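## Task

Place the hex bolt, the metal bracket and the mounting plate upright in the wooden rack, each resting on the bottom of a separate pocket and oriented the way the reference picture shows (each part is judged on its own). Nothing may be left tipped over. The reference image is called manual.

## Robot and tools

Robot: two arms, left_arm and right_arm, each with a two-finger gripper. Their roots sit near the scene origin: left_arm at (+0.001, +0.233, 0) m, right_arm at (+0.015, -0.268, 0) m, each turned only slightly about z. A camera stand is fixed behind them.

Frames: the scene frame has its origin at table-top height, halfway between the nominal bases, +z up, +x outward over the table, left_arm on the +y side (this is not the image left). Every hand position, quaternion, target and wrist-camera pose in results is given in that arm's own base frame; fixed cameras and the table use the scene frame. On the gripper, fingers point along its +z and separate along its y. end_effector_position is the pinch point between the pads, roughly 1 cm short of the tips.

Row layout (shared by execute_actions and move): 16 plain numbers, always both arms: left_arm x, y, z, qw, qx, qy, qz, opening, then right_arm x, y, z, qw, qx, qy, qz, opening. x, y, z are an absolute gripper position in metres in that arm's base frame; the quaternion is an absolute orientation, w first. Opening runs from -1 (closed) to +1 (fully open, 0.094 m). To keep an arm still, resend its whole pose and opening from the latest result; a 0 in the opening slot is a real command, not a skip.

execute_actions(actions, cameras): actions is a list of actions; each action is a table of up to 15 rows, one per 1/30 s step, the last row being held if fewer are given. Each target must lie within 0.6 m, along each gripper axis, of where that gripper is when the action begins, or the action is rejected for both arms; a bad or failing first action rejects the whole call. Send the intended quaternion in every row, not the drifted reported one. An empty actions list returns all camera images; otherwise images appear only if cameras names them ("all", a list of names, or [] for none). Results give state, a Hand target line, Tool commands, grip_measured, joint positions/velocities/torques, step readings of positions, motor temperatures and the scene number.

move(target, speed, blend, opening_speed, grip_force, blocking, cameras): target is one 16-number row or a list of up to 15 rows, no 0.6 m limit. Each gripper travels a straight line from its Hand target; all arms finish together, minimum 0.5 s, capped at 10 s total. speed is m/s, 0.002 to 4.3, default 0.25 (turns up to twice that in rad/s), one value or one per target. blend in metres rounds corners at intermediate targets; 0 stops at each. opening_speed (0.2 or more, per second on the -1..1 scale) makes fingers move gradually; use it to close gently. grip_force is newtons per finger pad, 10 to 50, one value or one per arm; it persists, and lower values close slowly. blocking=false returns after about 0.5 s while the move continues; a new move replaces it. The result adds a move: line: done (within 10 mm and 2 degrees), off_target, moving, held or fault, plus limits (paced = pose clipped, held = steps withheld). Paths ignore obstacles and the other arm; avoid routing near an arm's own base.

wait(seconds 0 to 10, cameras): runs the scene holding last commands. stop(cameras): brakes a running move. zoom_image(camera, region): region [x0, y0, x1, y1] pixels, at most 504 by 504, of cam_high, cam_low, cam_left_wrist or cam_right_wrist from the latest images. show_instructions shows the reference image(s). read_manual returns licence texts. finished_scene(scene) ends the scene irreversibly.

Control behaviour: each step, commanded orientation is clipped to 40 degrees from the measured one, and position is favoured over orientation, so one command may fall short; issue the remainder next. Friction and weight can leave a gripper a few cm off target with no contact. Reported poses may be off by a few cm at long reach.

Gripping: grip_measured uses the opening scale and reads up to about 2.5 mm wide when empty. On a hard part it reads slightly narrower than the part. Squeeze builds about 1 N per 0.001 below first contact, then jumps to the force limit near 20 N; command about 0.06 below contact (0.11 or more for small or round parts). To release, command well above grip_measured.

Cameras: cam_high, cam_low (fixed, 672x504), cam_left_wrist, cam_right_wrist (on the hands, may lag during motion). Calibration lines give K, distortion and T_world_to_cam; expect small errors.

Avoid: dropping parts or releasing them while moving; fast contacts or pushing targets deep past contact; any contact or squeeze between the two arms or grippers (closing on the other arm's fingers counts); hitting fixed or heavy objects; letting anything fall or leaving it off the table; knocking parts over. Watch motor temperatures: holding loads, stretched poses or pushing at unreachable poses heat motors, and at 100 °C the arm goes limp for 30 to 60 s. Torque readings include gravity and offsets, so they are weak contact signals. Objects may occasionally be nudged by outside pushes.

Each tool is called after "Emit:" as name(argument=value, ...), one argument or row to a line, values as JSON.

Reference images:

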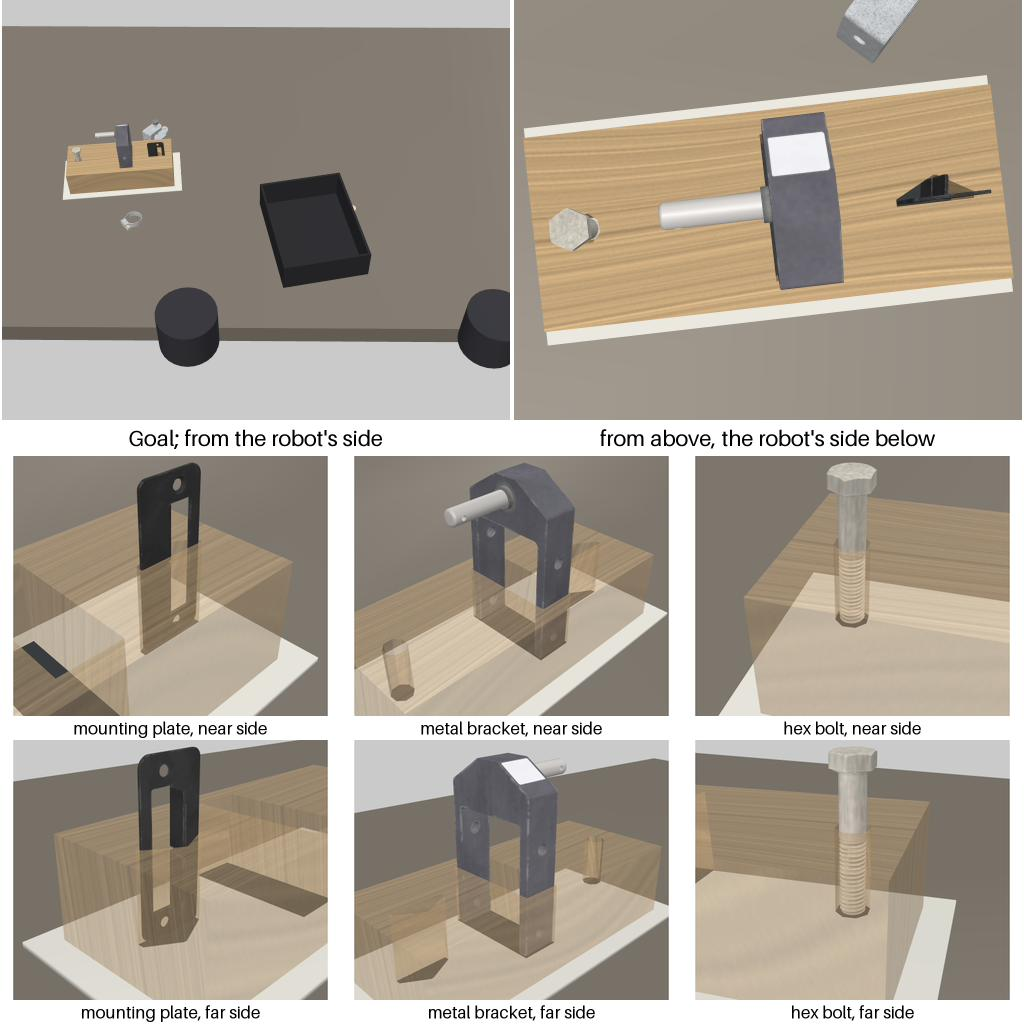

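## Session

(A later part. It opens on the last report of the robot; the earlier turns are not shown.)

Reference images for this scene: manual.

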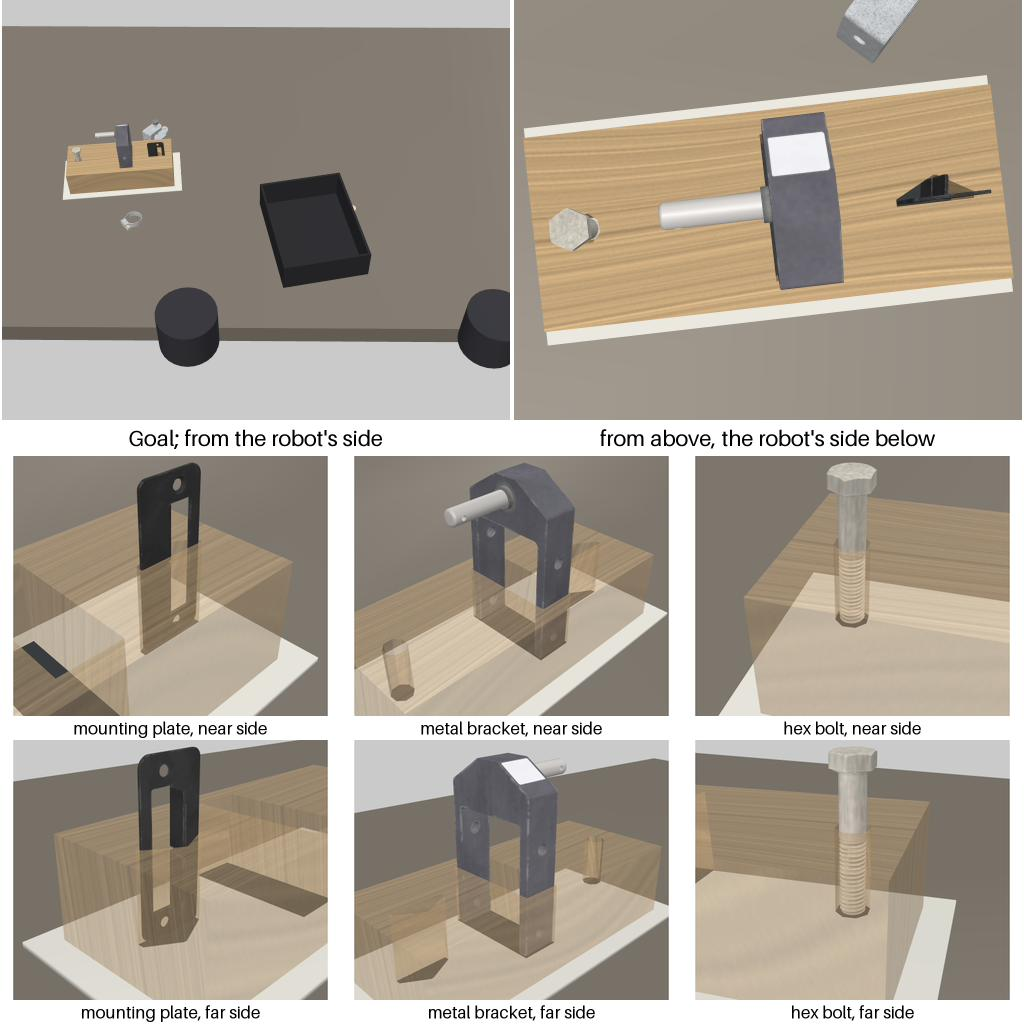

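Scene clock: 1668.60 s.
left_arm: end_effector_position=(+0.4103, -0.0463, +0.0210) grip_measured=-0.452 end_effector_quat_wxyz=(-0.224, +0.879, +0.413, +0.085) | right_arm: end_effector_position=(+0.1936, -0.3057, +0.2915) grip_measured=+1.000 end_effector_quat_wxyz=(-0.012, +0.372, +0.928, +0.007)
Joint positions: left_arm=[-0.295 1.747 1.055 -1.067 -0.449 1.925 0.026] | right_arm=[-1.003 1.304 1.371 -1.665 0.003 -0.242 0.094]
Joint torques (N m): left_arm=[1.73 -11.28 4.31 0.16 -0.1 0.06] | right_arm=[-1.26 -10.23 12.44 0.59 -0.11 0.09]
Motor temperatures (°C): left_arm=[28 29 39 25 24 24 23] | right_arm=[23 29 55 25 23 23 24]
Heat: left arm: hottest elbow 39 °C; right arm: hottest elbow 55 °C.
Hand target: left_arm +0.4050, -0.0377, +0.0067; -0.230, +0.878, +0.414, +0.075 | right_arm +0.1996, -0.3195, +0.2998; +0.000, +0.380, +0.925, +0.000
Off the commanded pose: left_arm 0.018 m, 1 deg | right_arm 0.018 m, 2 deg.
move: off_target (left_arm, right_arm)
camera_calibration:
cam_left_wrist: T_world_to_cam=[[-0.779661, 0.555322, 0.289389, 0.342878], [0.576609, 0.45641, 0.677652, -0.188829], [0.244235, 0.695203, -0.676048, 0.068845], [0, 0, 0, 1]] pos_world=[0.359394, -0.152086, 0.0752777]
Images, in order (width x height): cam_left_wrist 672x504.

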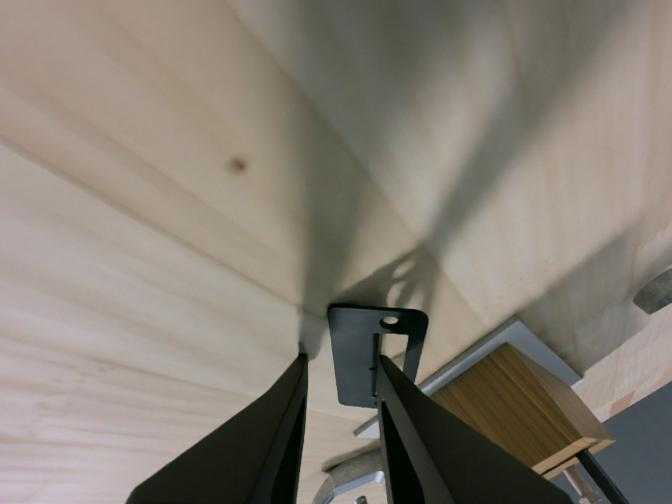

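Emit:
move(
  target=[
    [0.408,-0.0415,0.012,-0.2301,0.8778,0.4134,0.0748,-0.45,0.20,-0.32,0.30,0,0.38,0.925,0,1],
    [0.408,-0.0415,0.012,-0.2301,0.8778,0.4134,0.0748,-0.98,0.20,-0.32,0.30,0,0.38,0.925,0,1],
  ],
  speed=0.05,
  opening_speed=0.5,
  cameras=["cam_left_wrist"],
)

Emit:
zoom_image(
  camera="cam_left_wrist",
  region=[240, 250, 460, 470],
)

Scene clock: 1683.80 s.
left_arm: end_effector_position=(+0.4104, -0.0459, +0.0209) grip_measured=-0.977 end_effector_quat_wxyz=(-0.224, +0.879, +0.413, +0.085) | right_arm: end_effector_position=(+0.1936, -0.3057, +0.2915) grip_measured=+1.000 end_effector_quat_wxyz=(-0.012, +0.372, +0.928, +0.007)
Joint positions: left_arm=[-0.294 1.747 1.055 -1.066 -0.448 1.926 0.001] | right_arm=[-1.003 1.304 1.371 -1.665 0.003 -0.242 0.094]
Joint torques (N m): left_arm=[1.38 -11.22 5.49 -0.39 -0.1 -0.03] | right_arm=[-1.26 -10.23 12.42 0.59 -0.11 0.1]
Motor temperatures (°C): left_arm=[28 28 39 25 24 24 23] | right_arm=[23 29 55 25 23 23 24]
Heat: left arm: hottest elbow 39 °C; right arm: hottest elbow 55 °C.
Hand target: left_arm +0.4079, -0.0415, +0.0122; -0.230, +0.878, +0.414, +0.075 | right_arm +0.1996, -0.3195, +0.2998; +0.000, +0.380, +0.925, +0.000
Off the commanded pose: left_arm 0.010 m, 1 deg | right_arm 0.018 m, 2 deg.
move: off_target (right_arm); target 2's new opening was sent with left_arm's hand 0.011 m and 1 deg from that target
camera_calibration:
cam_left_wrist: T_world_to_cam=[[-0.780139, 0.554879, 0.28895, 0.342864], [0.576343, 0.457806, 0.676936, -0.18888], [0.243335, 0.694639, -0.676953, 0.0688207], [0, 0, 0, 1]] pos_world=[0.359594, -0.151583, 0.0753772]
Images, in order (width x height): cam_left_wrist 672x504.

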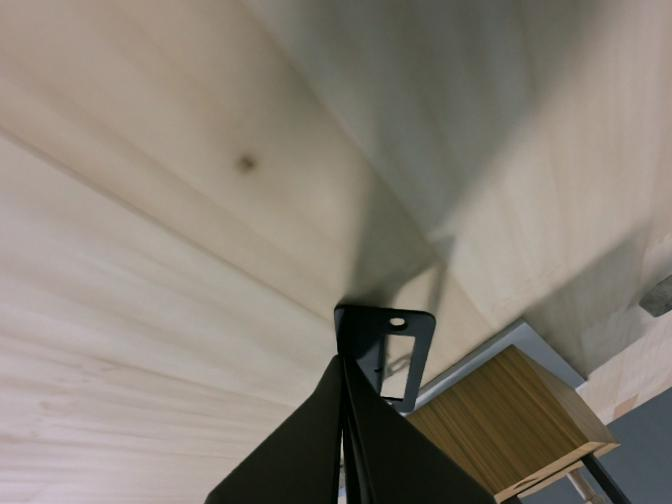

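Scaled by 2.291 from the camera's 672x504 image, which has a finer 960x720 frame.

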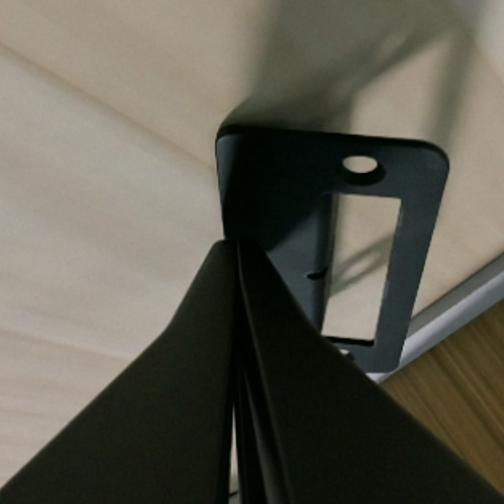

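Emit:
move(
  target=[
    [0.411,-0.053,0.037,-0.2301,0.8778,0.4134,0.0748,-0.98,0.20,-0.32,0.30,0,0.38,0.925,0,1],
    [0.407,-0.053,0.043,-0.1399,0.8808,0.4352,0.1230,-0.45,0.20,-0.32,0.30,0,0.38,0.925,0,1],
    [0.4035,-0.048,0.036,-0.1399,0.8808,0.4352,0.1230,-0.45,0.20,-0.32,0.30,0,0.38,0.925,0,1],
  ],
  speed=0.06,
  cameras=["cam_left_wrist"],
)

Emit:
zoom_image(
  camera="cam_left_wrist",
  region=[240, 250, 460, 470],
)

Scene clock: 1705.27 s.
left_arm: end_effector_position=(+0.4025, -0.0513, +0.0340) grip_measured=-0.452 end_effector_quat_wxyz=(-0.144, +0.880, +0.435, +0.120) | right_arm: end_effector_position=(+0.1936, -0.3057, +0.2915) grip_measured=+1.000 end_effector_quat_wxyz=(-0.012, +0.372, +0.928, +0.007)
Joint positions: left_arm=[-0.284 1.612 0.944 -0.922 -0.377 1.935 0.026] | right_arm=[-1.003 1.304 1.371 -1.665 0.003 -0.242 0.094]
Joint torques (N m): left_arm=[1.61 -11.75 5.81 0.06 -0.07 0.06] | right_arm=[-1.26 -10.23 12.44 0.59 -0.11 0.1]
Motor temperatures (°C): left_arm=[28 28 39 25 24 24 23] | right_arm=[23 29 55 25 23 23 24]
Heat: left arm: hottest elbow 39 °C; right arm: hottest elbow 55 °C.
Hand target: left_arm +0.4036, -0.0480, +0.0361; -0.140, +0.881, +0.435, +0.123 | right_arm +0.1996, -0.3195, +0.2998; +0.000, +0.380, +0.925, +0.000
Off the commanded pose: left_arm 0.004 m, 1 deg | right_arm 0.018 m, 2 deg.
move: off_target (right_arm)
camera_calibration:
cam_left_wrist: T_world_to_cam=[[-0.812542, 0.571733, 0.113565, 0.355875], [0.477659, 0.541414, 0.691891, -0.147223], [0.334091, 0.616436, -0.713015, 0.0440337], [0, 0, 0, 1]] pos_world=[0.344775, -0.150901, 0.0928438]
Images, in order (width x height): cam_left_wrist 672x504.

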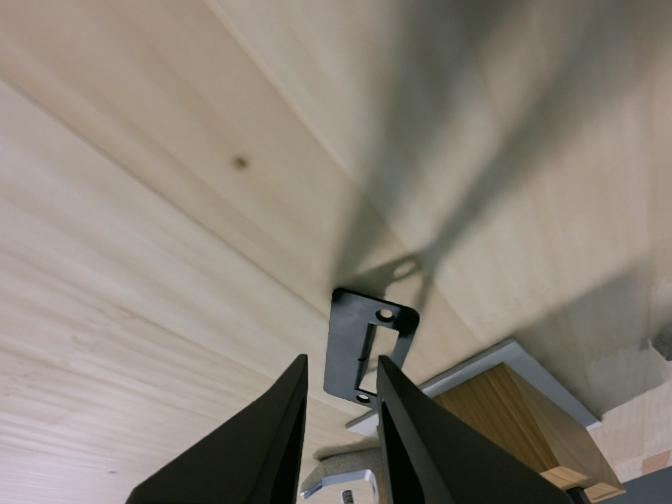

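Scaled by 2.291 from the camera's 672x504 image, which has a finer 960x720 frame.

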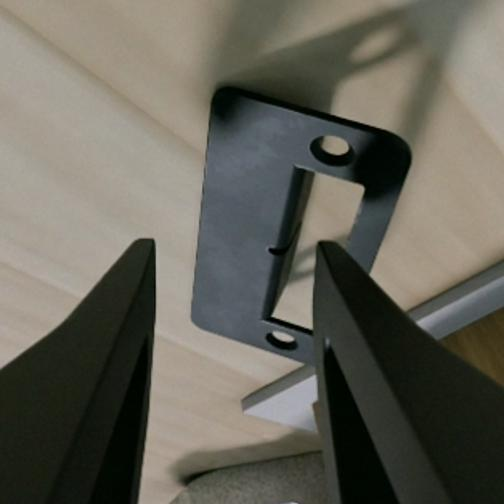

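Emit:
move(
  target=[
    [0.4055,-0.040,0.006,-0.1399,0.8808,0.4352,0.1230,-0.45,0.20,-0.32,0.30,0,0.38,0.925,0,1],
  ],
  speed=0.04,
  cameras=["cam_left_wrist"],
)

Emit:
zoom_image(
  camera="cam_left_wrist",
  region=[240, 250, 460, 470],
)

Scene clock: 1714.37 s.
left_arm: end_effector_position=(+0.4103, -0.0453, +0.0234) grip_measured=-0.452 end_effector_quat_wxyz=(-0.129, +0.879, +0.438, +0.137) | right_arm: end_effector_position=(+0.1936, -0.3057, +0.2915) grip_measured=+1.000 end_effector_quat_wxyz=(-0.012, +0.372, +0.928, +0.007)
Joint positions: left_arm=[-0.265 1.619 0.917 -0.835 -0.377 1.958 0.026] | right_arm=[-1.003 1.304 1.371 -1.665 0.003 -0.242 0.094]
Joint torques (N m): left_arm=[1.32 -8.18 5.22 0.46 -0.02 0.04] | right_arm=[-1.26 -10.23 12.44 0.59 -0.11 0.09]
Motor temperatures (°C): left_arm=[28 28 39 25 24 24 23] | right_arm=[23 29 55 25 23 23 24]
Heat: left arm: hottest elbow 39 °C; right arm: hottest elbow 55 °C.
Hand target: left_arm +0.4049, -0.0400, +0.0067; -0.140, +0.881, +0.435, +0.123 | right_arm +0.1996, -0.3195, +0.2998; +0.000, +0.380, +0.925, +0.000
Off the commanded pose: left_arm 0.019 m, 2 deg | right_arm 0.018 m, 2 deg.
move: off_target (left_arm, right_arm)
camera_calibration:
cam_left_wrist: T_world_to_cam=[[-0.815513, 0.574297, 0.0715584, 0.362161], [0.448347, 0.548743, 0.705597, -0.134695], [0.365955, 0.607507, -0.704991, 0.0164736], [0, 0, 0, 1]] pos_world=[0.349709, -0.144083, 0.0807385]
Images, in order (width x height): cam_left_wrist 672x504.

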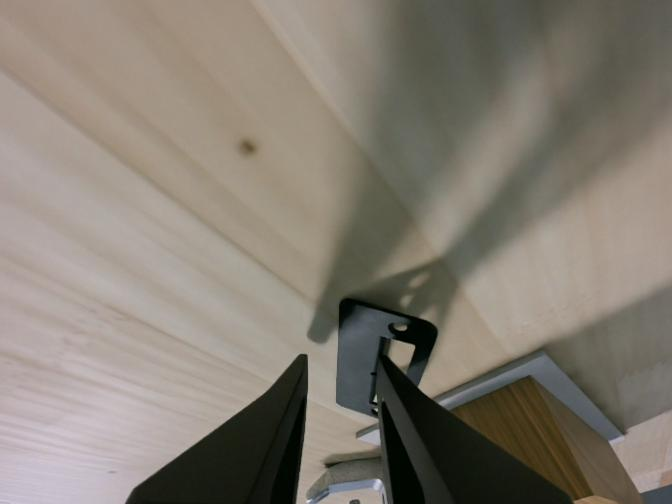

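Scaled by 2.291 from the camera's 672x504 image, which has a finer 960x720 frame.

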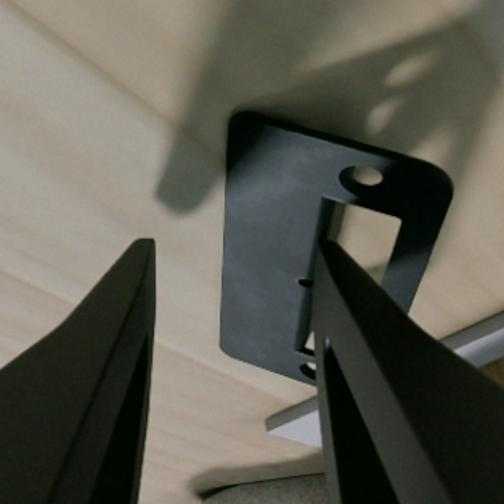

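Emit:
move(
  target=[
    [0.402,-0.050,0.034,-0.1399,0.8808,0.4352,0.1230,-0.45,0.20,-0.32,0.30,0,0.38,0.925,0,1],
    [0.3985,-0.042,0.024,-0.1399,0.8808,0.4352,0.1230,-0.45,0.20,-0.32,0.30,0,0.38,0.925,0,1],
  ],
  speed=0.05,
  cameras=["cam_left_wrist"],
)

Emit:
zoom_image(
  camera="cam_left_wrist",
  region=[240, 250, 460, 470],
)

Scene clock: 1727.90 s.
left_arm: end_effector_position=(+0.4030, -0.0429, +0.0257) grip_measured=-0.452 end_effector_quat_wxyz=(-0.139, +0.875, +0.446, +0.128) | right_arm: end_effector_position=(+0.1936, -0.3057, +0.2915) grip_measured=+1.000 end_effector_quat_wxyz=(-0.012, +0.372, +0.928, +0.007)
Joint positions: left_arm=[-0.265 1.614 0.919 -0.873 -0.379 1.935 0.026] | right_arm=[-1.003 1.304 1.371 -1.665 0.003 -0.242 0.094]
Joint torques (N m): left_arm=[0.26 -11.69 5.01 -0.06 0.02 0.15] | right_arm=[-1.2 -10.23 12.44 0.59 -0.11 0.09]
Motor temperatures (°C): left_arm=[28 28 38 25 24 24 23] | right_arm=[23 29 55 25 23 23 24]
Heat: left arm: hottest elbow 38 °C; right arm: hottest elbow 55 °C.
Hand target: left_arm +0.3984, -0.0420, +0.0239; -0.140, +0.881, +0.435, +0.123 | right_arm +0.1996, -0.3195, +0.2998; +0.000, +0.380, +0.925, +0.000
Off the commanded pose: left_arm 0.005 m, 1 deg | right_arm 0.018 m, 2 deg.
move: off_target (right_arm)
camera_calibration:
cam_left_wrist: T_world_to_cam=[[-0.825978, 0.555837, 0.0938396, 0.35765], [0.451658, 0.55296, 0.700172, -0.135389], [0.337292, 0.62071, -0.707781, 0.0315197], [0, 0, 0, 1]] pos_world=[0.345929, -0.143495, 0.0835429]
Images, in order (width x height): cam_left_wrist 672x504.

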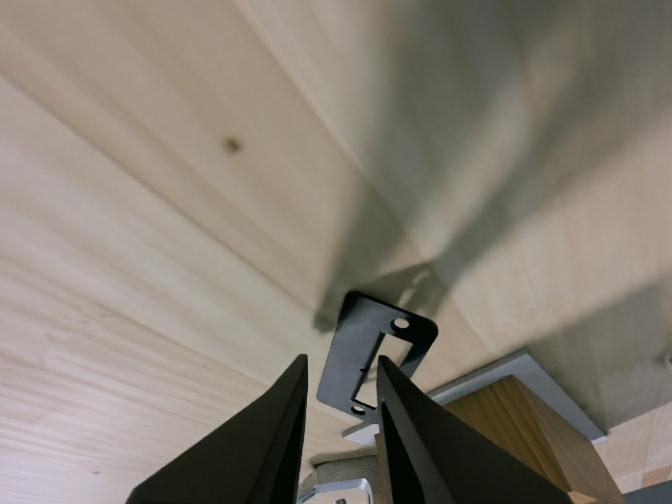

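Scaled by 2.291 from the camera's 672x504 image, which has a finer 960x720 frame.

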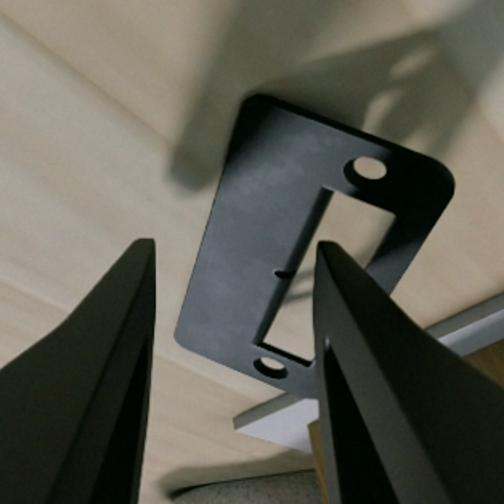

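Emit:
move(
  target=[
    [0.3985,-0.040,0.008,-0.1399,0.8808,0.4352,0.1230,-0.45,0.20,-0.32,0.30,0,0.38,0.925,0,1],
  ],
  speed=0.04,
  cameras=["cam_left_wrist"],
)

Emit:
zoom_image(
  camera="cam_left_wrist",
  region=[240, 250, 460, 470],
)

Scene clock: 1734.83 s.
left_arm: end_effector_position=(+0.4067, -0.0439, +0.0225) grip_measured=-0.452 end_effector_quat_wxyz=(-0.130, +0.876, +0.444, +0.137) | right_arm: end_effector_position=(+0.1936, -0.3057, +0.2915) grip_measured=+1.000 end_effector_quat_wxyz=(-0.012, +0.372, +0.928, +0.007)
Joint positions: left_arm=[-0.265 1.614 0.908 -0.834 -0.379 1.946 0.026] | right_arm=[-1.003 1.304 1.371 -1.665 0.003 -0.242 0.094]
Joint torques (N m): left_arm=[1.14 -9.17 4.71 0.23 0.04 0.11] | right_arm=[-1.26 -10.23 12.44 0.61 -0.11 0.09]
Motor temperatures (°C): left_arm=[28 28 38 25 24 24 23] | right_arm=[23 29 55 25 23 23 24]
Heat: left arm: hottest elbow 38 °C; right arm: hottest elbow 55 °C.
Hand target: left_arm +0.3982, -0.0400, +0.0085; -0.140, +0.881, +0.435, +0.123 | right_arm +0.1996, -0.3195, +0.2998; +0.000, +0.380, +0.925, +0.000
Off the commanded pose: left_arm 0.017 m, 2 deg | right_arm 0.018 m, 2 deg.
move: off_target (left_arm, right_arm)
camera_calibration:
cam_left_wrist: T_world_to_cam=[[-0.822348, 0.564487, 0.0714071, 0.360966], [0.440868, 0.552808, 0.707134, -0.130054], [0.359694, 0.612991, -0.703464, 0.019119], [0, 0, 0, 1]] pos_world=[0.3473, -0.143586, 0.0796396]
Images, in order (width x height): cam_left_wrist 672x504.

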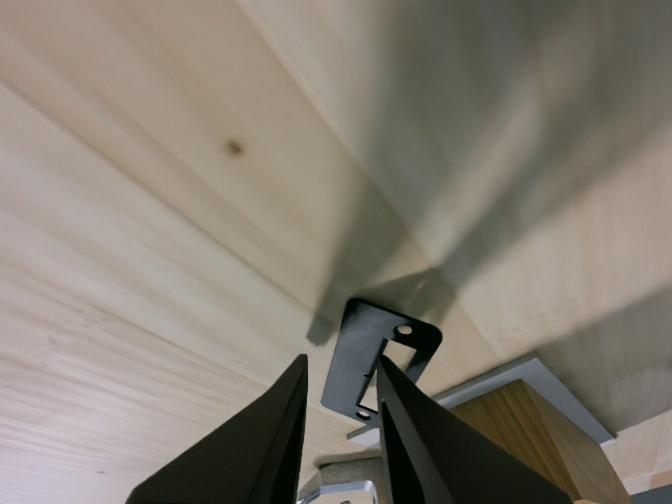

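Scaled by 2.291 from the camera's 672x504 image, which has a finer 960x720 frame.

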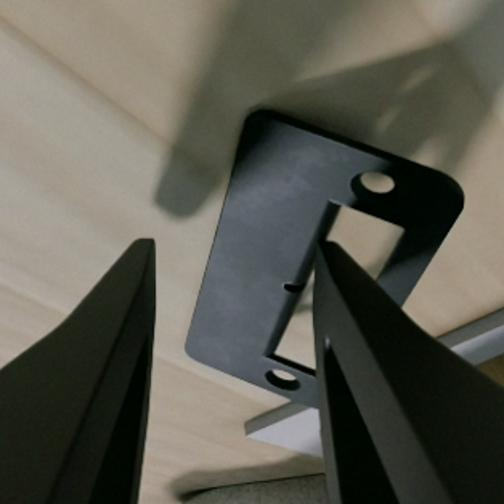

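Emit:
move(
  target=[
    [0.402,-0.055,0.045,-0.1399,0.8808,0.4352,0.1230,-0.45,0.20,-0.32,0.30,0,0.38,0.925,0,1],
    [0.39,-0.05,0.13,0,0.6,0.8,0,-0.45,0.20,-0.32,0.30,0,0.38,0.925,0,1],
    [0.39,-0.03,0.13,-0.0218,-0.2494,0.9645,0.0843,-0.45,0.20,-0.32,0.30,0,0.38,0.925,0,1],
  ],
  speed=[0.06,0.5,0.5],
  blend=[0,0.03,0],
  cameras=["cam_left_wrist"],
)

Emit:
zoom_image(
  camera="cam_left_wrist",
  region=[220, 180, 480, 400],
)

Scene clock: 1769.53 s.
left_arm: end_effector_position=(+0.3769, -0.0257, +0.1256) grip_measured=-0.452 end_effector_quat_wxyz=(-0.026, -0.247, +0.965, +0.084) | right_arm: end_effector_position=(+0.1936, -0.3057, +0.2915) grip_measured=+1.000 end_effector_quat_wxyz=(-0.012, +0.372, +0.928, +0.007)
Joint positions: left_arm=[-0.13 1.468 1.082 -1.296 -0.137 -0.638 0.026] | right_arm=[-1.003 1.304 1.371 -1.665 0.003 -0.242 0.094]
Joint torques (N m): left_arm=[-0.26 -8.82 10.03 -0.58 -0.22 -0.2] | right_arm=[-1.2 -10.23 12.42 0.59 -0.11 0.09]
Motor temperatures (°C): left_arm=[28 28 39 25 24 24 23] | right_arm=[23 29 56 25 23 23 24]
Heat: left arm: hottest elbow 39 °C; right arm: hottest elbow 56 °C.
Hand target: left_arm +0.3897, -0.0300, +0.1300; -0.021, -0.249, +0.965, +0.084 | right_arm +0.1996, -0.3195, +0.2998; +0.000, +0.380, +0.925, +0.000
Off the commanded pose: left_arm 0.015 m, 1 deg | right_arm 0.018 m, 2 deg.
move: off_target (left_arm, right_arm)
camera_calibration:
cam_left_wrist: T_world_to_cam=[[0.489582, -0.847878, -0.2035, -0.177493], [-0.747106, -0.528235, 0.403486, 0.258126], [-0.449603, -0.0455034, -0.892069, 0.402866], [0, 0, 0, 1]] pos_world=[0.460875, 0.0041902, 0.219114]
Images, in order (width x height): cam_left_wrist 672x504.

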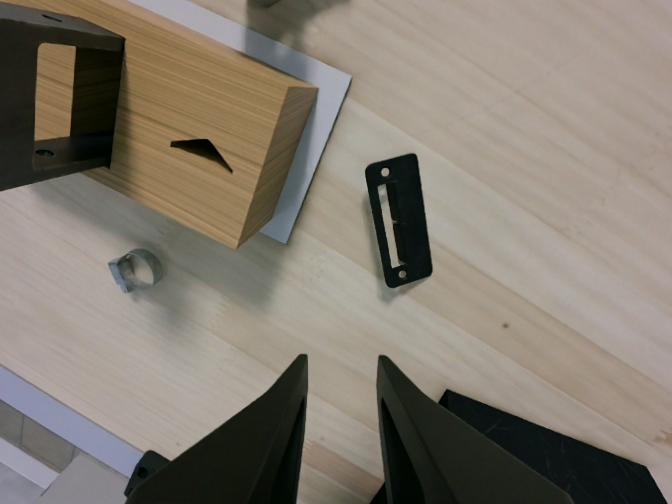

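Scaled by 1.938 from the camera's 672x504 image, which has a finer 960x720 frame.

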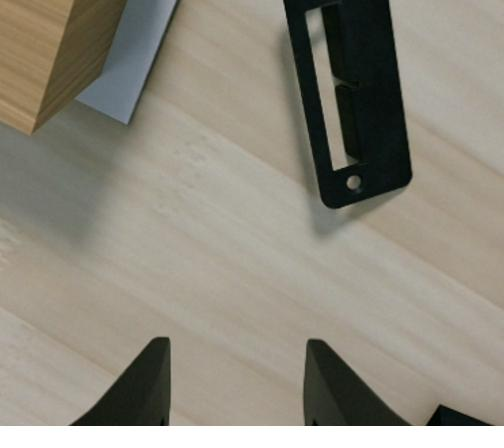

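Emit:
move(
  target=[
    [0.403,-0.049,0.075,-0.0283,-0.3243,0.9419,0.0823,-0.45,0.20,-0.32,0.30,0,0.38,0.925,0,1],
    [0.403,-0.042,0.050,-0.0283,-0.3243,0.9419,0.0823,-0.45,0.20,-0.32,0.30,0,0.38,0.925,0,1],
  ],
  speed=0.12,
  cameras=["cam_left_wrist"],
)

Emit:
zoom_image(
  camera="cam_left_wrist",
  region=[240, 220, 460, 440],
)

Scene clock: 1802.17 s.
left_arm: end_effector_position=(+0.4026, -0.0451, +0.0596) grip_measured=-0.452 end_effector_quat_wxyz=(-0.021, -0.322, +0.943, +0.079) | right_arm: end_effector_position=(+0.1936, -0.3057, +0.2915) grip_measured=+1.000 end_effector_quat_wxyz=(-0.012, +0.372, +0.928, +0.007)
Joint positions: left_arm=[-0.161 1.617 1.064 -1.129 -0.119 -0.827 0.026] | right_arm=[-1.003 1.304 1.371 -1.665 0.003 -0.242 0.094]
Joint torques (N m): left_arm=[1.26 -9.52 6.48 -0.01 -0.13 -0.09] | right_arm=[-1.2 -10.23 12.44 0.59 -0.11 0.09]
Motor temperatures (°C): left_arm=[28 28 44 25 24 24 23] | right_arm=[23 29 56 25 23 23 24]
Heat: left arm: hottest elbow 44 °C; right arm: hottest elbow 56 °C.
Hand target: left_arm +0.4027, -0.0421, +0.0501; -0.028, -0.324, +0.942, +0.082 | right_arm +0.1996, -0.3195, +0.2998; +0.000, +0.380, +0.925, +0.000
Off the commanded pose: left_arm 0.010 m, 1 deg | right_arm 0.018 m, 2 deg.
move: off_target (right_arm)
camera_calibration:
cam_left_wrist: T_world_to_cam=[[0.620578, -0.760748, -0.190121, -0.269486], [-0.664513, -0.638928, 0.387548, 0.256427], [-0.4163, -0.114165, -0.902031, 0.33892], [0, 0, 0, 1]] pos_world=[0.478729, -0.00247953, 0.155104]
Images, in order (width x height): cam_left_wrist 672x504.

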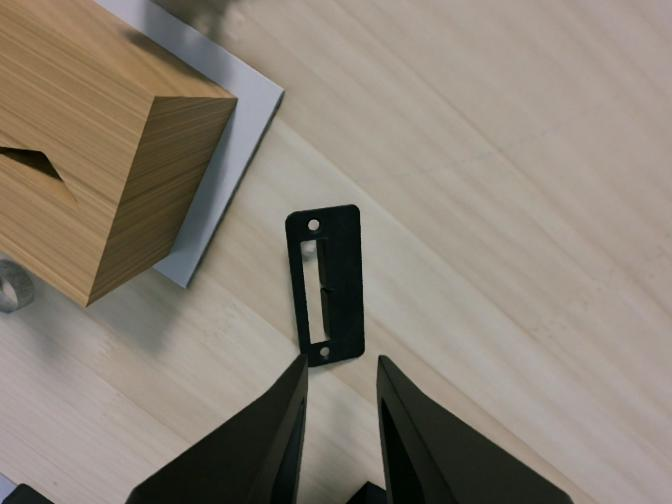

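Scaled by 2.291 from the camera's 672x504 image, which has a finer 960x720 frame.

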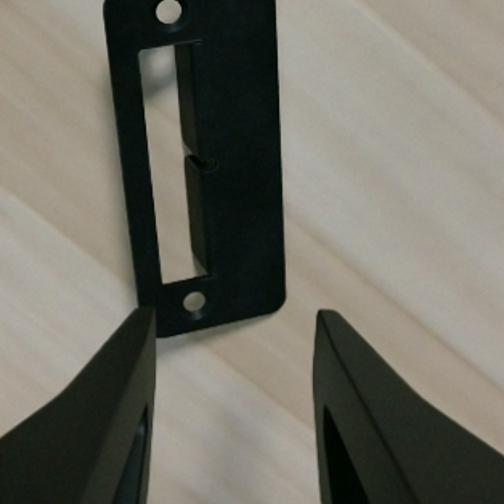

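Emit:
move(
  target=[
    [0.402,-0.0405,0.022,-0.0283,-0.3243,0.9419,0.0823,-0.45,0.20,-0.32,0.30,0,0.38,0.925,0,1],
  ],
  speed=0.06,
  cameras=["cam_left_wrist"],
)

Emit:
zoom_image(
  camera="cam_left_wrist",
  region=[240, 220, 460, 440],
)

Scene clock: 1817.70 s.
left_arm: end_effector_position=(+0.4027, -0.0448, +0.0325) grip_measured=-0.452 end_effector_quat_wxyz=(-0.020, -0.323, +0.943, +0.078) | right_arm: end_effector_position=(+0.1936, -0.3057, +0.2915) grip_measured=+1.000 end_effector_quat_wxyz=(-0.012, +0.372, +0.928, +0.007)
Joint positions: left_arm=[-0.16 1.658 1.031 -1.053 -0.119 -0.827 0.026] | right_arm=[-1.003 1.304 1.371 -1.665 0.003 -0.242 0.094]
Joint torques (N m): left_arm=[1.49 -9.76 6.05 -0.18 -0.16 -0.03] | right_arm=[-1.26 -10.23 12.44 0.59 -0.11 0.09]
Motor temperatures (°C): left_arm=[28 28 42 25 24 24 23] | right_arm=[23 29 56 25 23 23 24]
Heat: left arm: hottest elbow 42 °C; right arm: hottest elbow 56 °C.
Hand target: left_arm +0.4017, -0.0406, +0.0222; -0.028, -0.324, +0.942, +0.082 | right_arm +0.1996, -0.3195, +0.2998; +0.000, +0.380, +0.925, +0.000
Off the commanded pose: left_arm 0.011 m, 1 deg | right_arm 0.018 m, 2 deg.
move: off_target (left_arm, right_arm)
camera_calibration:
cam_left_wrist: T_world_to_cam=[[0.621664, -0.760347, -0.188164, -0.275022], [-0.665024, -0.639275, 0.386097, 0.267509], [-0.413856, -0.114889, -0.903063, 0.313529], [0, 0, 0, 1]] pos_world=[0.478627, -0.00207933, 0.128103]
Images, in order (width x height): cam_left_wrist 672x504.

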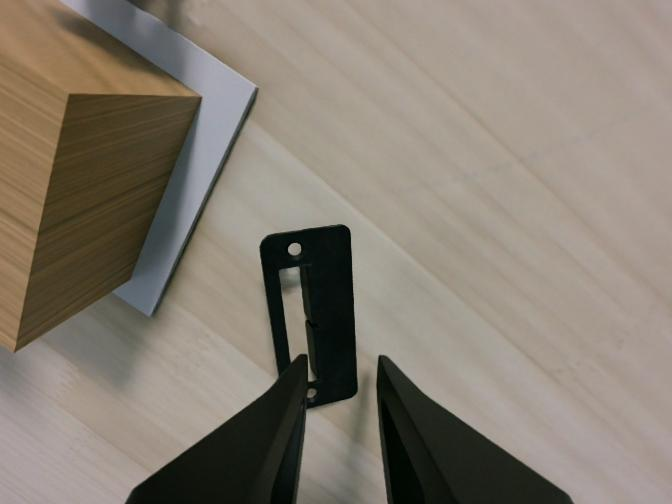

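Scaled by 2.291 from the camera's 672x504 image, which has a finer 960x720 frame.

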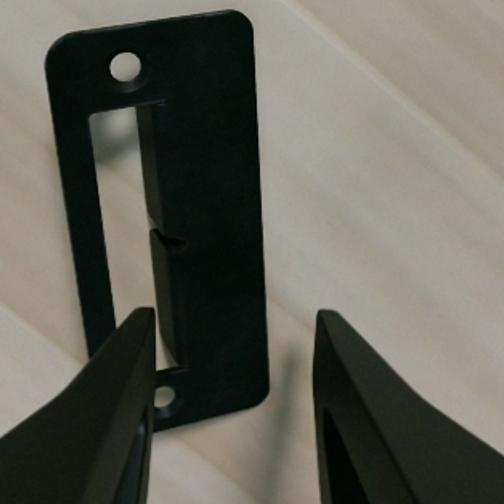

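Emit:
move(
  target=[
    [0.400,-0.0345,0.018,-0.0283,-0.3243,0.9419,0.0823,-0.45,0.20,-0.32,0.30,0,0.38,0.925,0,1],
  ],
  speed=0.06,
  cameras=["cam_left_wrist"],
)

Emit:
zoom_image(
  camera="cam_left_wrist",
  region=[240, 220, 460, 440],
)

Scene clock: 1832.17 s.
left_arm: end_effector_position=(+0.4019, -0.0388, +0.0291) grip_measured=-0.452 end_effector_quat_wxyz=(-0.019, -0.327, +0.942, +0.077) | right_arm: end_effector_position=(+0.1936, -0.3057, +0.2915) grip_measured=+1.000 end_effector_quat_wxyz=(-0.012, +0.372, +0.928, +0.007)
Joint positions: left_arm=[-0.146 1.658 1.02 -1.039 -0.119 -0.821 0.026] | right_arm=[-1.003 1.304 1.371 -1.665 0.003 -0.242 0.094]
Joint torques (N m): left_arm=[1.61 -9.7 5.87 -0.08 -0.2 0] | right_arm=[-1.2 -10.23 12.44 0.61 -0.11 0.1]
Motor temperatures (°C): left_arm=[28 28 41 25 24 24 23] | right_arm=[23 29 56 25 23 23 24]
Heat: left arm: hottest elbow 41 °C; right arm: hottest elbow 56 °C.
Hand target: left_arm +0.3997, -0.0346, +0.0183; -0.028, -0.324, +0.942, +0.082 | right_arm +0.1996, -0.3195, +0.2998; +0.000, +0.380, +0.925, +0.000
Off the commanded pose: left_arm 0.012 m, 1 deg | right_arm 0.018 m, 2 deg.
move: off_target (left_arm, right_arm)
camera_calibration:
cam_left_wrist: T_world_to_cam=[[0.628886, -0.755008, -0.185648, -0.273325], [-0.660638, -0.644806, 0.384424, 0.270109], [-0.40995, -0.119113, -0.904297, 0.30906], [0, 0, 0, 1]] pos_world=[0.477034, 0.00461819, 0.124903]
Images, in order (width x height): cam_left_wrist 672x504.

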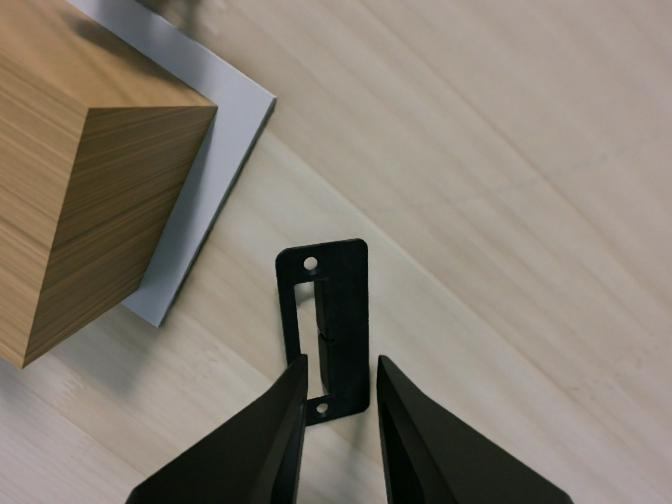

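Scaled by 2.291 from the camera's 672x504 image, which has a finer 960x720 frame.

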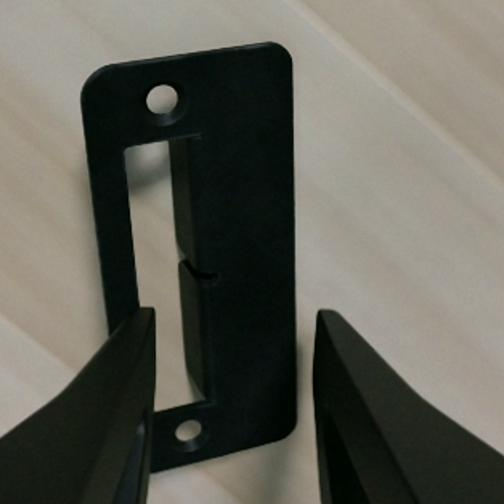

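Emit:
move(
  target=[
    [0.398,-0.0325,0.004,-0.0283,-0.3243,0.9419,0.0823,-0.45,0.20,-0.32,0.30,0,0.38,0.925,0,1],
  ],
  speed=0.06,
  cameras=["cam_left_wrist"],
)

Emit:
zoom_image(
  camera="cam_left_wrist",
  region=[240, 220, 460, 440],
)

Scene clock: 1839.80 s.
left_arm: end_effector_position=(+0.4010, -0.0377, +0.0192) grip_measured=-0.452 end_effector_quat_wxyz=(-0.017, -0.326, +0.942, +0.076) | right_arm: end_effector_position=(+0.1936, -0.3057, +0.2915) grip_measured=+1.000 end_effector_quat_wxyz=(-0.012, +0.372, +0.928, +0.007)
Joint positions: left_arm=[-0.144 1.67 1.004 -1.005 -0.119 -0.816 0.026] | right_arm=[-1.003 1.304 1.371 -1.665 0.003 -0.242 0.094]
Joint torques (N m): left_arm=[1.55 -9.93 5.49 0.35 -0.26 -0.01] | right_arm=[-1.26 -10.23 12.44 0.59 -0.11 0.09]
Motor temperatures (°C): left_arm=[28 28 41 25 24 24 23] | right_arm=[23 29 56 25 23 23 24]
Heat: left arm: hottest elbow 41 °C; right arm: hottest elbow 56 °C.
Hand target: left_arm +0.3974, -0.0326, +0.0045; -0.028, -0.324, +0.942, +0.082 | right_arm +0.1996, -0.3195, +0.2998; +0.000, +0.380, +0.925, +0.000
Off the commanded pose: left_arm 0.016 m, 1 deg | right_arm 0.018 m, 2 deg.
move: off_target (left_arm, right_arm)
camera_calibration:
cam_left_wrist: T_world_to_cam=[[0.62768, -0.756801, -0.182401, -0.273445], [-0.663957, -0.642771, 0.382107, 0.275549], [-0.406421, -0.118735, -0.905938, 0.29855], [0, 0, 0, 1]] pos_world=[0.475926, 0.00562001, 0.115302]
Images, in order (width x height): cam_left_wrist 672x504.

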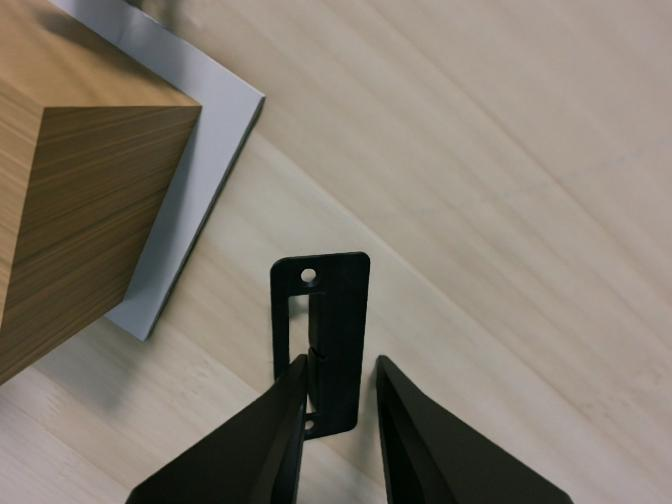

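Scaled by 2.291 from the camera's 672x504 image, which has a finer 960x720 frame.

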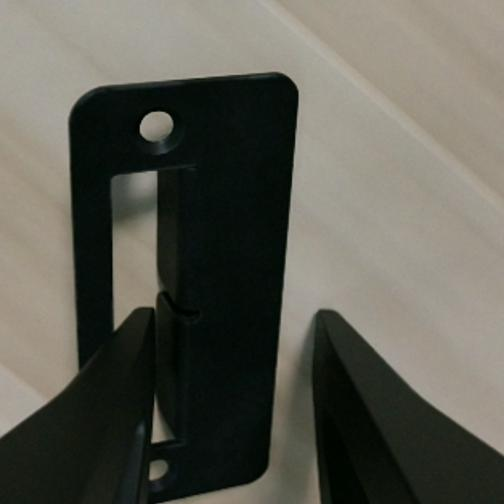

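Finger is in the gap. Go slightly lower and close.

Emit:
move(
  target=[
    [0.398,-0.033,-0.003,-0.0283,-0.3243,0.9419,0.0823,-0.45,0.20,-0.32,0.30,0,0.38,0.925,0,1],
    [0.399,-0.034,0.004,-0.0283,-0.3243,0.9419,0.0823,-0.98,0.20,-0.32,0.30,0,0.38,0.925,0,1],
  ],
  speed=0.06,
  opening_speed=0.6,
  cameras=["cam_left_wrist"],
)

Scene clock: 1854.00 s.
left_arm: end_effector_position=(+0.4030, -0.0378, +0.0187) grip_measured=-0.659 end_effector_quat_wxyz=(-0.013, -0.326, +0.942, +0.075) | right_arm: end_effector_position=(+0.1936, -0.3057, +0.2915) grip_measured=+1.000 end_effector_quat_wxyz=(-0.012, +0.372, +0.928, +0.007)
Joint positions: left_arm=[-0.144 1.67 1.004 -0.997 -0.12 -0.816 0.016] | right_arm=[-1.003 1.304 1.371 -1.665 0.003 -0.242 0.094]
Joint torques (N m): left_arm=[1.03 -9.41 5.67 -0.05 -0.16 -0.05] | right_arm=[-1.26 -10.23 12.44 0.59 -0.11 0.09]
Motor temperatures (°C): left_arm=[28 28 40 25 24 24 23] | right_arm=[23 29 56 25 23 23 24]
Heat: left arm: hottest elbow 40 °C; right arm: hottest elbow 56 °C.
Hand target: left_arm +0.3985, -0.0341, +0.0044; -0.028, -0.324, +0.942, +0.082 | right_arm +0.1996, -0.3195, +0.2998; +0.000, +0.380, +0.925, +0.000
Off the commanded pose: left_arm 0.016 m, 2 deg | right_arm 0.018 m, 2 deg.
move: off_target (left_arm, right_arm); target 2's new opening was sent with left_arm's hand 0.016 m and 2 deg from that target
camera_calibration:
cam_left_wrist: T_world_to_cam=[[0.628388, -0.757413, -0.177352, -0.275323], [-0.667406, -0.642054, 0.377273, 0.278478], [-0.399621, -0.118709, -0.908962, 0.296153], [0, 0, 0, 1]] pos_world=[0.477217, 0.00542074, 0.1153]
Images, in order (width x height): cam_left_wrist 672x504.

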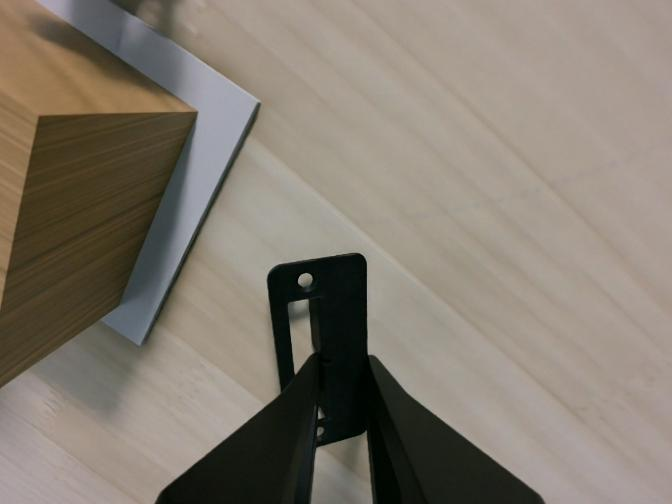

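Emit:
move(
  target=[
    [0.405,-0.05,0.09,-0.0283,-0.3243,0.9419,0.0823,-0.98,0.20,-0.32,0.30,0,0.38,0.925,0,1],
    [0.43,-0.15,0.09,-0.0588,-0.6729,0.7345,0.0642,-0.98,0.20,-0.32,0.30,0,0.38,0.925,0,1],
    [0.43,-0.15,0.009,-0.0588,-0.6729,0.7345,0.0642,-0.98,0.20,-0.32,0.30,0,0.38,0.925,0,1],
  ],
  speed=[0.12,0.25,0.1],
  cameras=["cam_left_wrist"],
)

Scene clock: 1869.37 s.
left_arm: end_effector_position=(+0.4315, -0.1468, +0.0210) grip_measured=-0.660 end_effector_quat_wxyz=(-0.055, -0.671, +0.737, +0.057) | right_arm: end_effector_position=(+0.1936, -0.3057, +0.2915) grip_measured=+1.000 end_effector_quat_wxyz=(-0.012, +0.372, +0.928, +0.007)
Joint positions: left_arm=[-0.312 1.813 1.212 -1.124 0.038 -1.788 0.016] | right_arm=[-1.003 1.304 1.371 -1.665 0.003 -0.242 0.094]
Joint torques (N m): left_arm=[-0.5 -12.51 6.05 -0.06 -0.01 -0.19] | right_arm=[-1.26 -10.23 12.44 0.59 -0.11 0.09]
Motor temperatures (°C): left_arm=[28 28 40 25 24 24 24] | right_arm=[23 29 56 25 23 23 24]
Heat: left arm: hottest elbow 40 °C; right arm: hottest elbow 56 °C.
Hand target: left_arm +0.4297, -0.1499, +0.0092; -0.059, -0.673, +0.735, +0.064 | right_arm +0.1996, -0.3195, +0.2998; +0.000, +0.380, +0.925, +0.000
Off the commanded pose: left_arm 0.012 m, 1 deg | right_arm 0.018 m, 2 deg.
move: off_target (left_arm, right_arm)
camera_calibration:
cam_left_wrist: T_world_to_cam=[[0.980198, -0.06753, -0.186148, -0.425599], [0.0131879, -0.915704, 0.401638, -0.107691], [-0.197579, -0.39614, -0.89668, 0.168615], [0, 0, 0, 1]] pos_world=[0.451907, -0.0605586, 0.115222]
Images, in order (width x height): cam_left_wrist 672x504.

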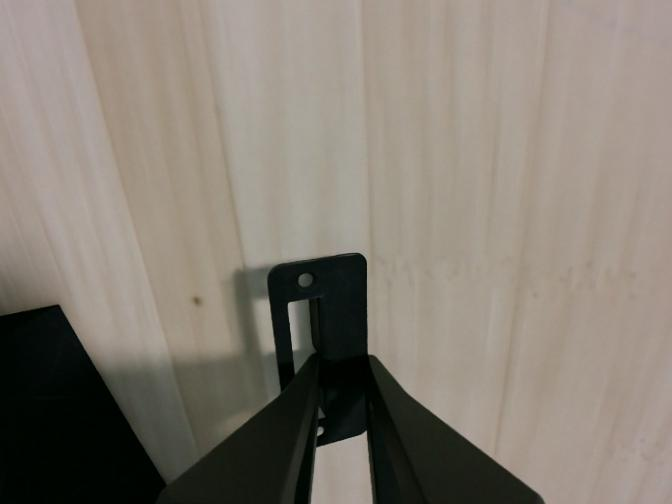

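Emit:
move(
  target=[
    [0.4315,-0.1468,0.007,-0.0588,-0.6729,0.7345,0.0642,-0.98,0.20,-0.32,0.30,0,0.38,0.925,0,1],
    [0.4315,-0.1468,0.010,-0.0588,-0.6729,0.7345,0.0642,-0.53,0.20,-0.32,0.30,0,0.38,0.925,0,1],
    [0.4335,-0.147,0.033,-0.0588,-0.6729,0.7345,0.0642,-0.53,0.20,-0.32,0.30,0,0.38,0.925,0,1],
    [0.438,-0.147,0.09,-0.0588,-0.6729,0.7345,0.0642,-0.53,0.20,-0.32,0.30,0,0.38,0.925,0,1],
  ],
  speed=[0.04,0.05,0.04,0.1],
  opening_speed=0.5,
  cameras=["cam_left_wrist"],
)

Scene clock: 1882.60 s.
left_arm: end_effector_position=(+0.4256, -0.1449, +0.0777) grip_measured=-0.532 end_effector_quat_wxyz=(-0.066, -0.670, +0.735, +0.077) | right_arm: end_effector_position=(+0.1936, -0.3057, +0.2915) grip_measured=+1.000 end_effector_quat_wxyz=(-0.012, +0.372, +0.928, +0.007)
Joint positions: left_arm=[-0.312 1.751 1.289 -1.308 0.038 -1.788 0.022] | right_arm=[-1.003 1.304 1.371 -1.665 0.003 -0.242 0.094]
Joint torques (N m): left_arm=[0.79 -14.39 9.35 -0.85 -0.09 -0.13] | right_arm=[-1.2 -10.23 12.44 0.59 -0.11 0.09]
Motor temperatures (°C): left_arm=[28 28 40 25 24 24 24] | right_arm=[23 29 56 25 23 23 24]
Heat: left arm: hottest elbow 40 °C; right arm: hottest elbow 56 °C.
Hand target: left_arm +0.4375, -0.1469, +0.0901; -0.059, -0.673, +0.735, +0.064 | right_arm +0.1996, -0.3195, +0.2998; +0.000, +0.380, +0.925, +0.000
Off the commanded pose: left_arm 0.018 m, 2 deg | right_arm 0.018 m, 2 deg.
move: off_target (left_arm, right_arm); target 2's new opening was sent with left_arm's hand 0.011 m and 1 deg from that target
camera_calibration:
cam_left_wrist: T_world_to_cam=[[0.971227, -0.0645587, -0.229238, -0.40153], [0.0303044, -0.921231, 0.387833, -0.135627], [-0.236219, -0.383621, -0.892768, 0.236932], [0, 0, 0, 1]] pos_world=[0.450054, -0.059974, 0.17208]
Images, in order (width x height): cam_left_wrist 672x504.

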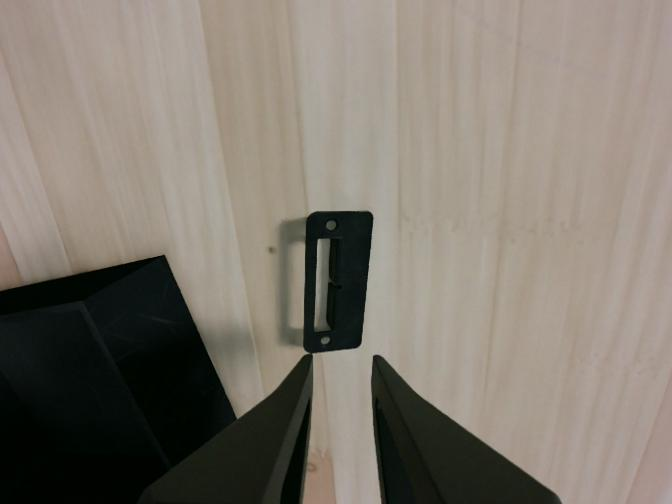

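Emit:
move(
  target=[
    [0.42,-0.15,0.15,0,-0.2588,0.9659,0,-0.45,0.20,-0.32,0.30,0,0.38,0.925,0,1],
    [0.42,-0.15,0.15,0,0.342,0.9397,0,-0.45,0.20,-0.32,0.30,0,0.38,0.925,0,1],
    [0.440,-0.163,0.065,-0.1525,0.7183,0.6779,0.0335,-0.45,0.20,-0.32,0.30,0,0.38,0.925,0,1],
    [0.437,-0.157,0.047,-0.1525,0.7183,0.6779,0.0335,-0.45,0.20,-0.32,0.30,0,0.38,0.925,0,1],
  ],
  speed=[0.6,0.6,0.3,0.1],
  blend=[0.03,0.03,0,0],
  cameras=["cam_left_wrist"],
)

Emit:
zoom_image(
  camera="cam_left_wrist",
  region=[240, 220, 460, 440],
)

Scene clock: 1903.13 s.
left_arm: end_effector_position=(+0.4370, -0.1580, +0.0613) grip_measured=-0.452 end_effector_quat_wxyz=(-0.142, +0.715, +0.684, +0.038) | right_arm: end_effector_position=(+0.1936, -0.3057, +0.2915) grip_measured=+1.000 end_effector_quat_wxyz=(-0.012, +0.372, +0.928, +0.007)
Joint positions: left_arm=[-0.412 1.828 1.339 -1.317 -0.178 1.182 0.026] | right_arm=[-1.003 1.304 1.371 -1.665 0.003 -0.242 0.094]
Joint torques (N m): left_arm=[0.56 -12.92 6.53 -0.18 -0.1 0.03] | right_arm=[-1.26 -10.23 12.44 0.59 -0.11 0.09]
Motor temperatures (°C): left_arm=[28 28 42 25 24 24 23] | right_arm=[23 29 56 25 23 23 24]
Heat: left arm: hottest elbow 42 °C; right arm: hottest elbow 56 °C.
Hand target: left_arm +0.4367, -0.1568, +0.0474; -0.152, +0.718, +0.678, +0.034 | right_arm +0.1996, -0.3195, +0.2998; +0.000, +0.380, +0.925, +0.000
Off the commanded pose: left_arm 0.014 m, 2 deg | right_arm 0.018 m, 2 deg.
move: off_target (left_arm, right_arm)
camera_calibration:
cam_left_wrist: T_world_to_cam=[[-0.993068, 0.00868353, 0.11722, 0.431439], [0.0802077, 0.779061, 0.621796, 0.0907643], [-0.085922, 0.626887, -0.774357, 0.306704], [0, 0, 0, 1]] pos_world=[0.447521, -0.266726, 0.130489]
Images, in order (width x height): cam_left_wrist 672x504.

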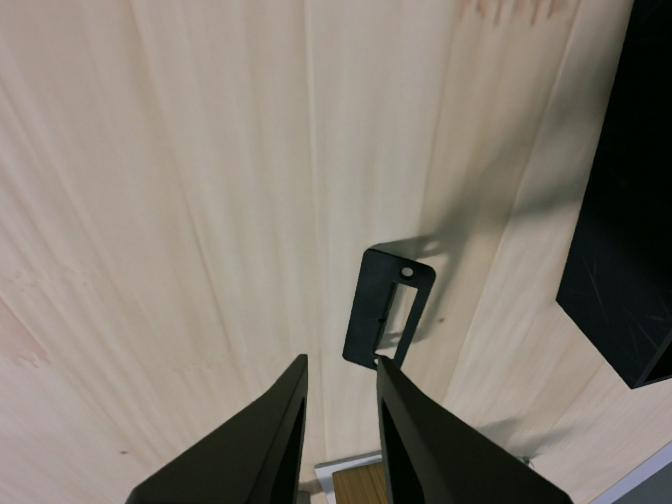

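Scaled by 2.291 from the camera's 672x504 image, which has a finer 960x720 frame.

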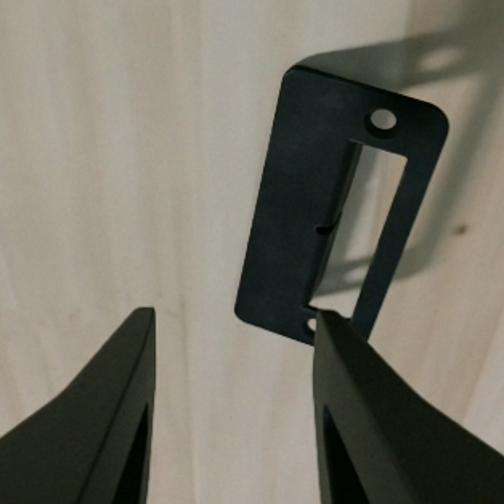

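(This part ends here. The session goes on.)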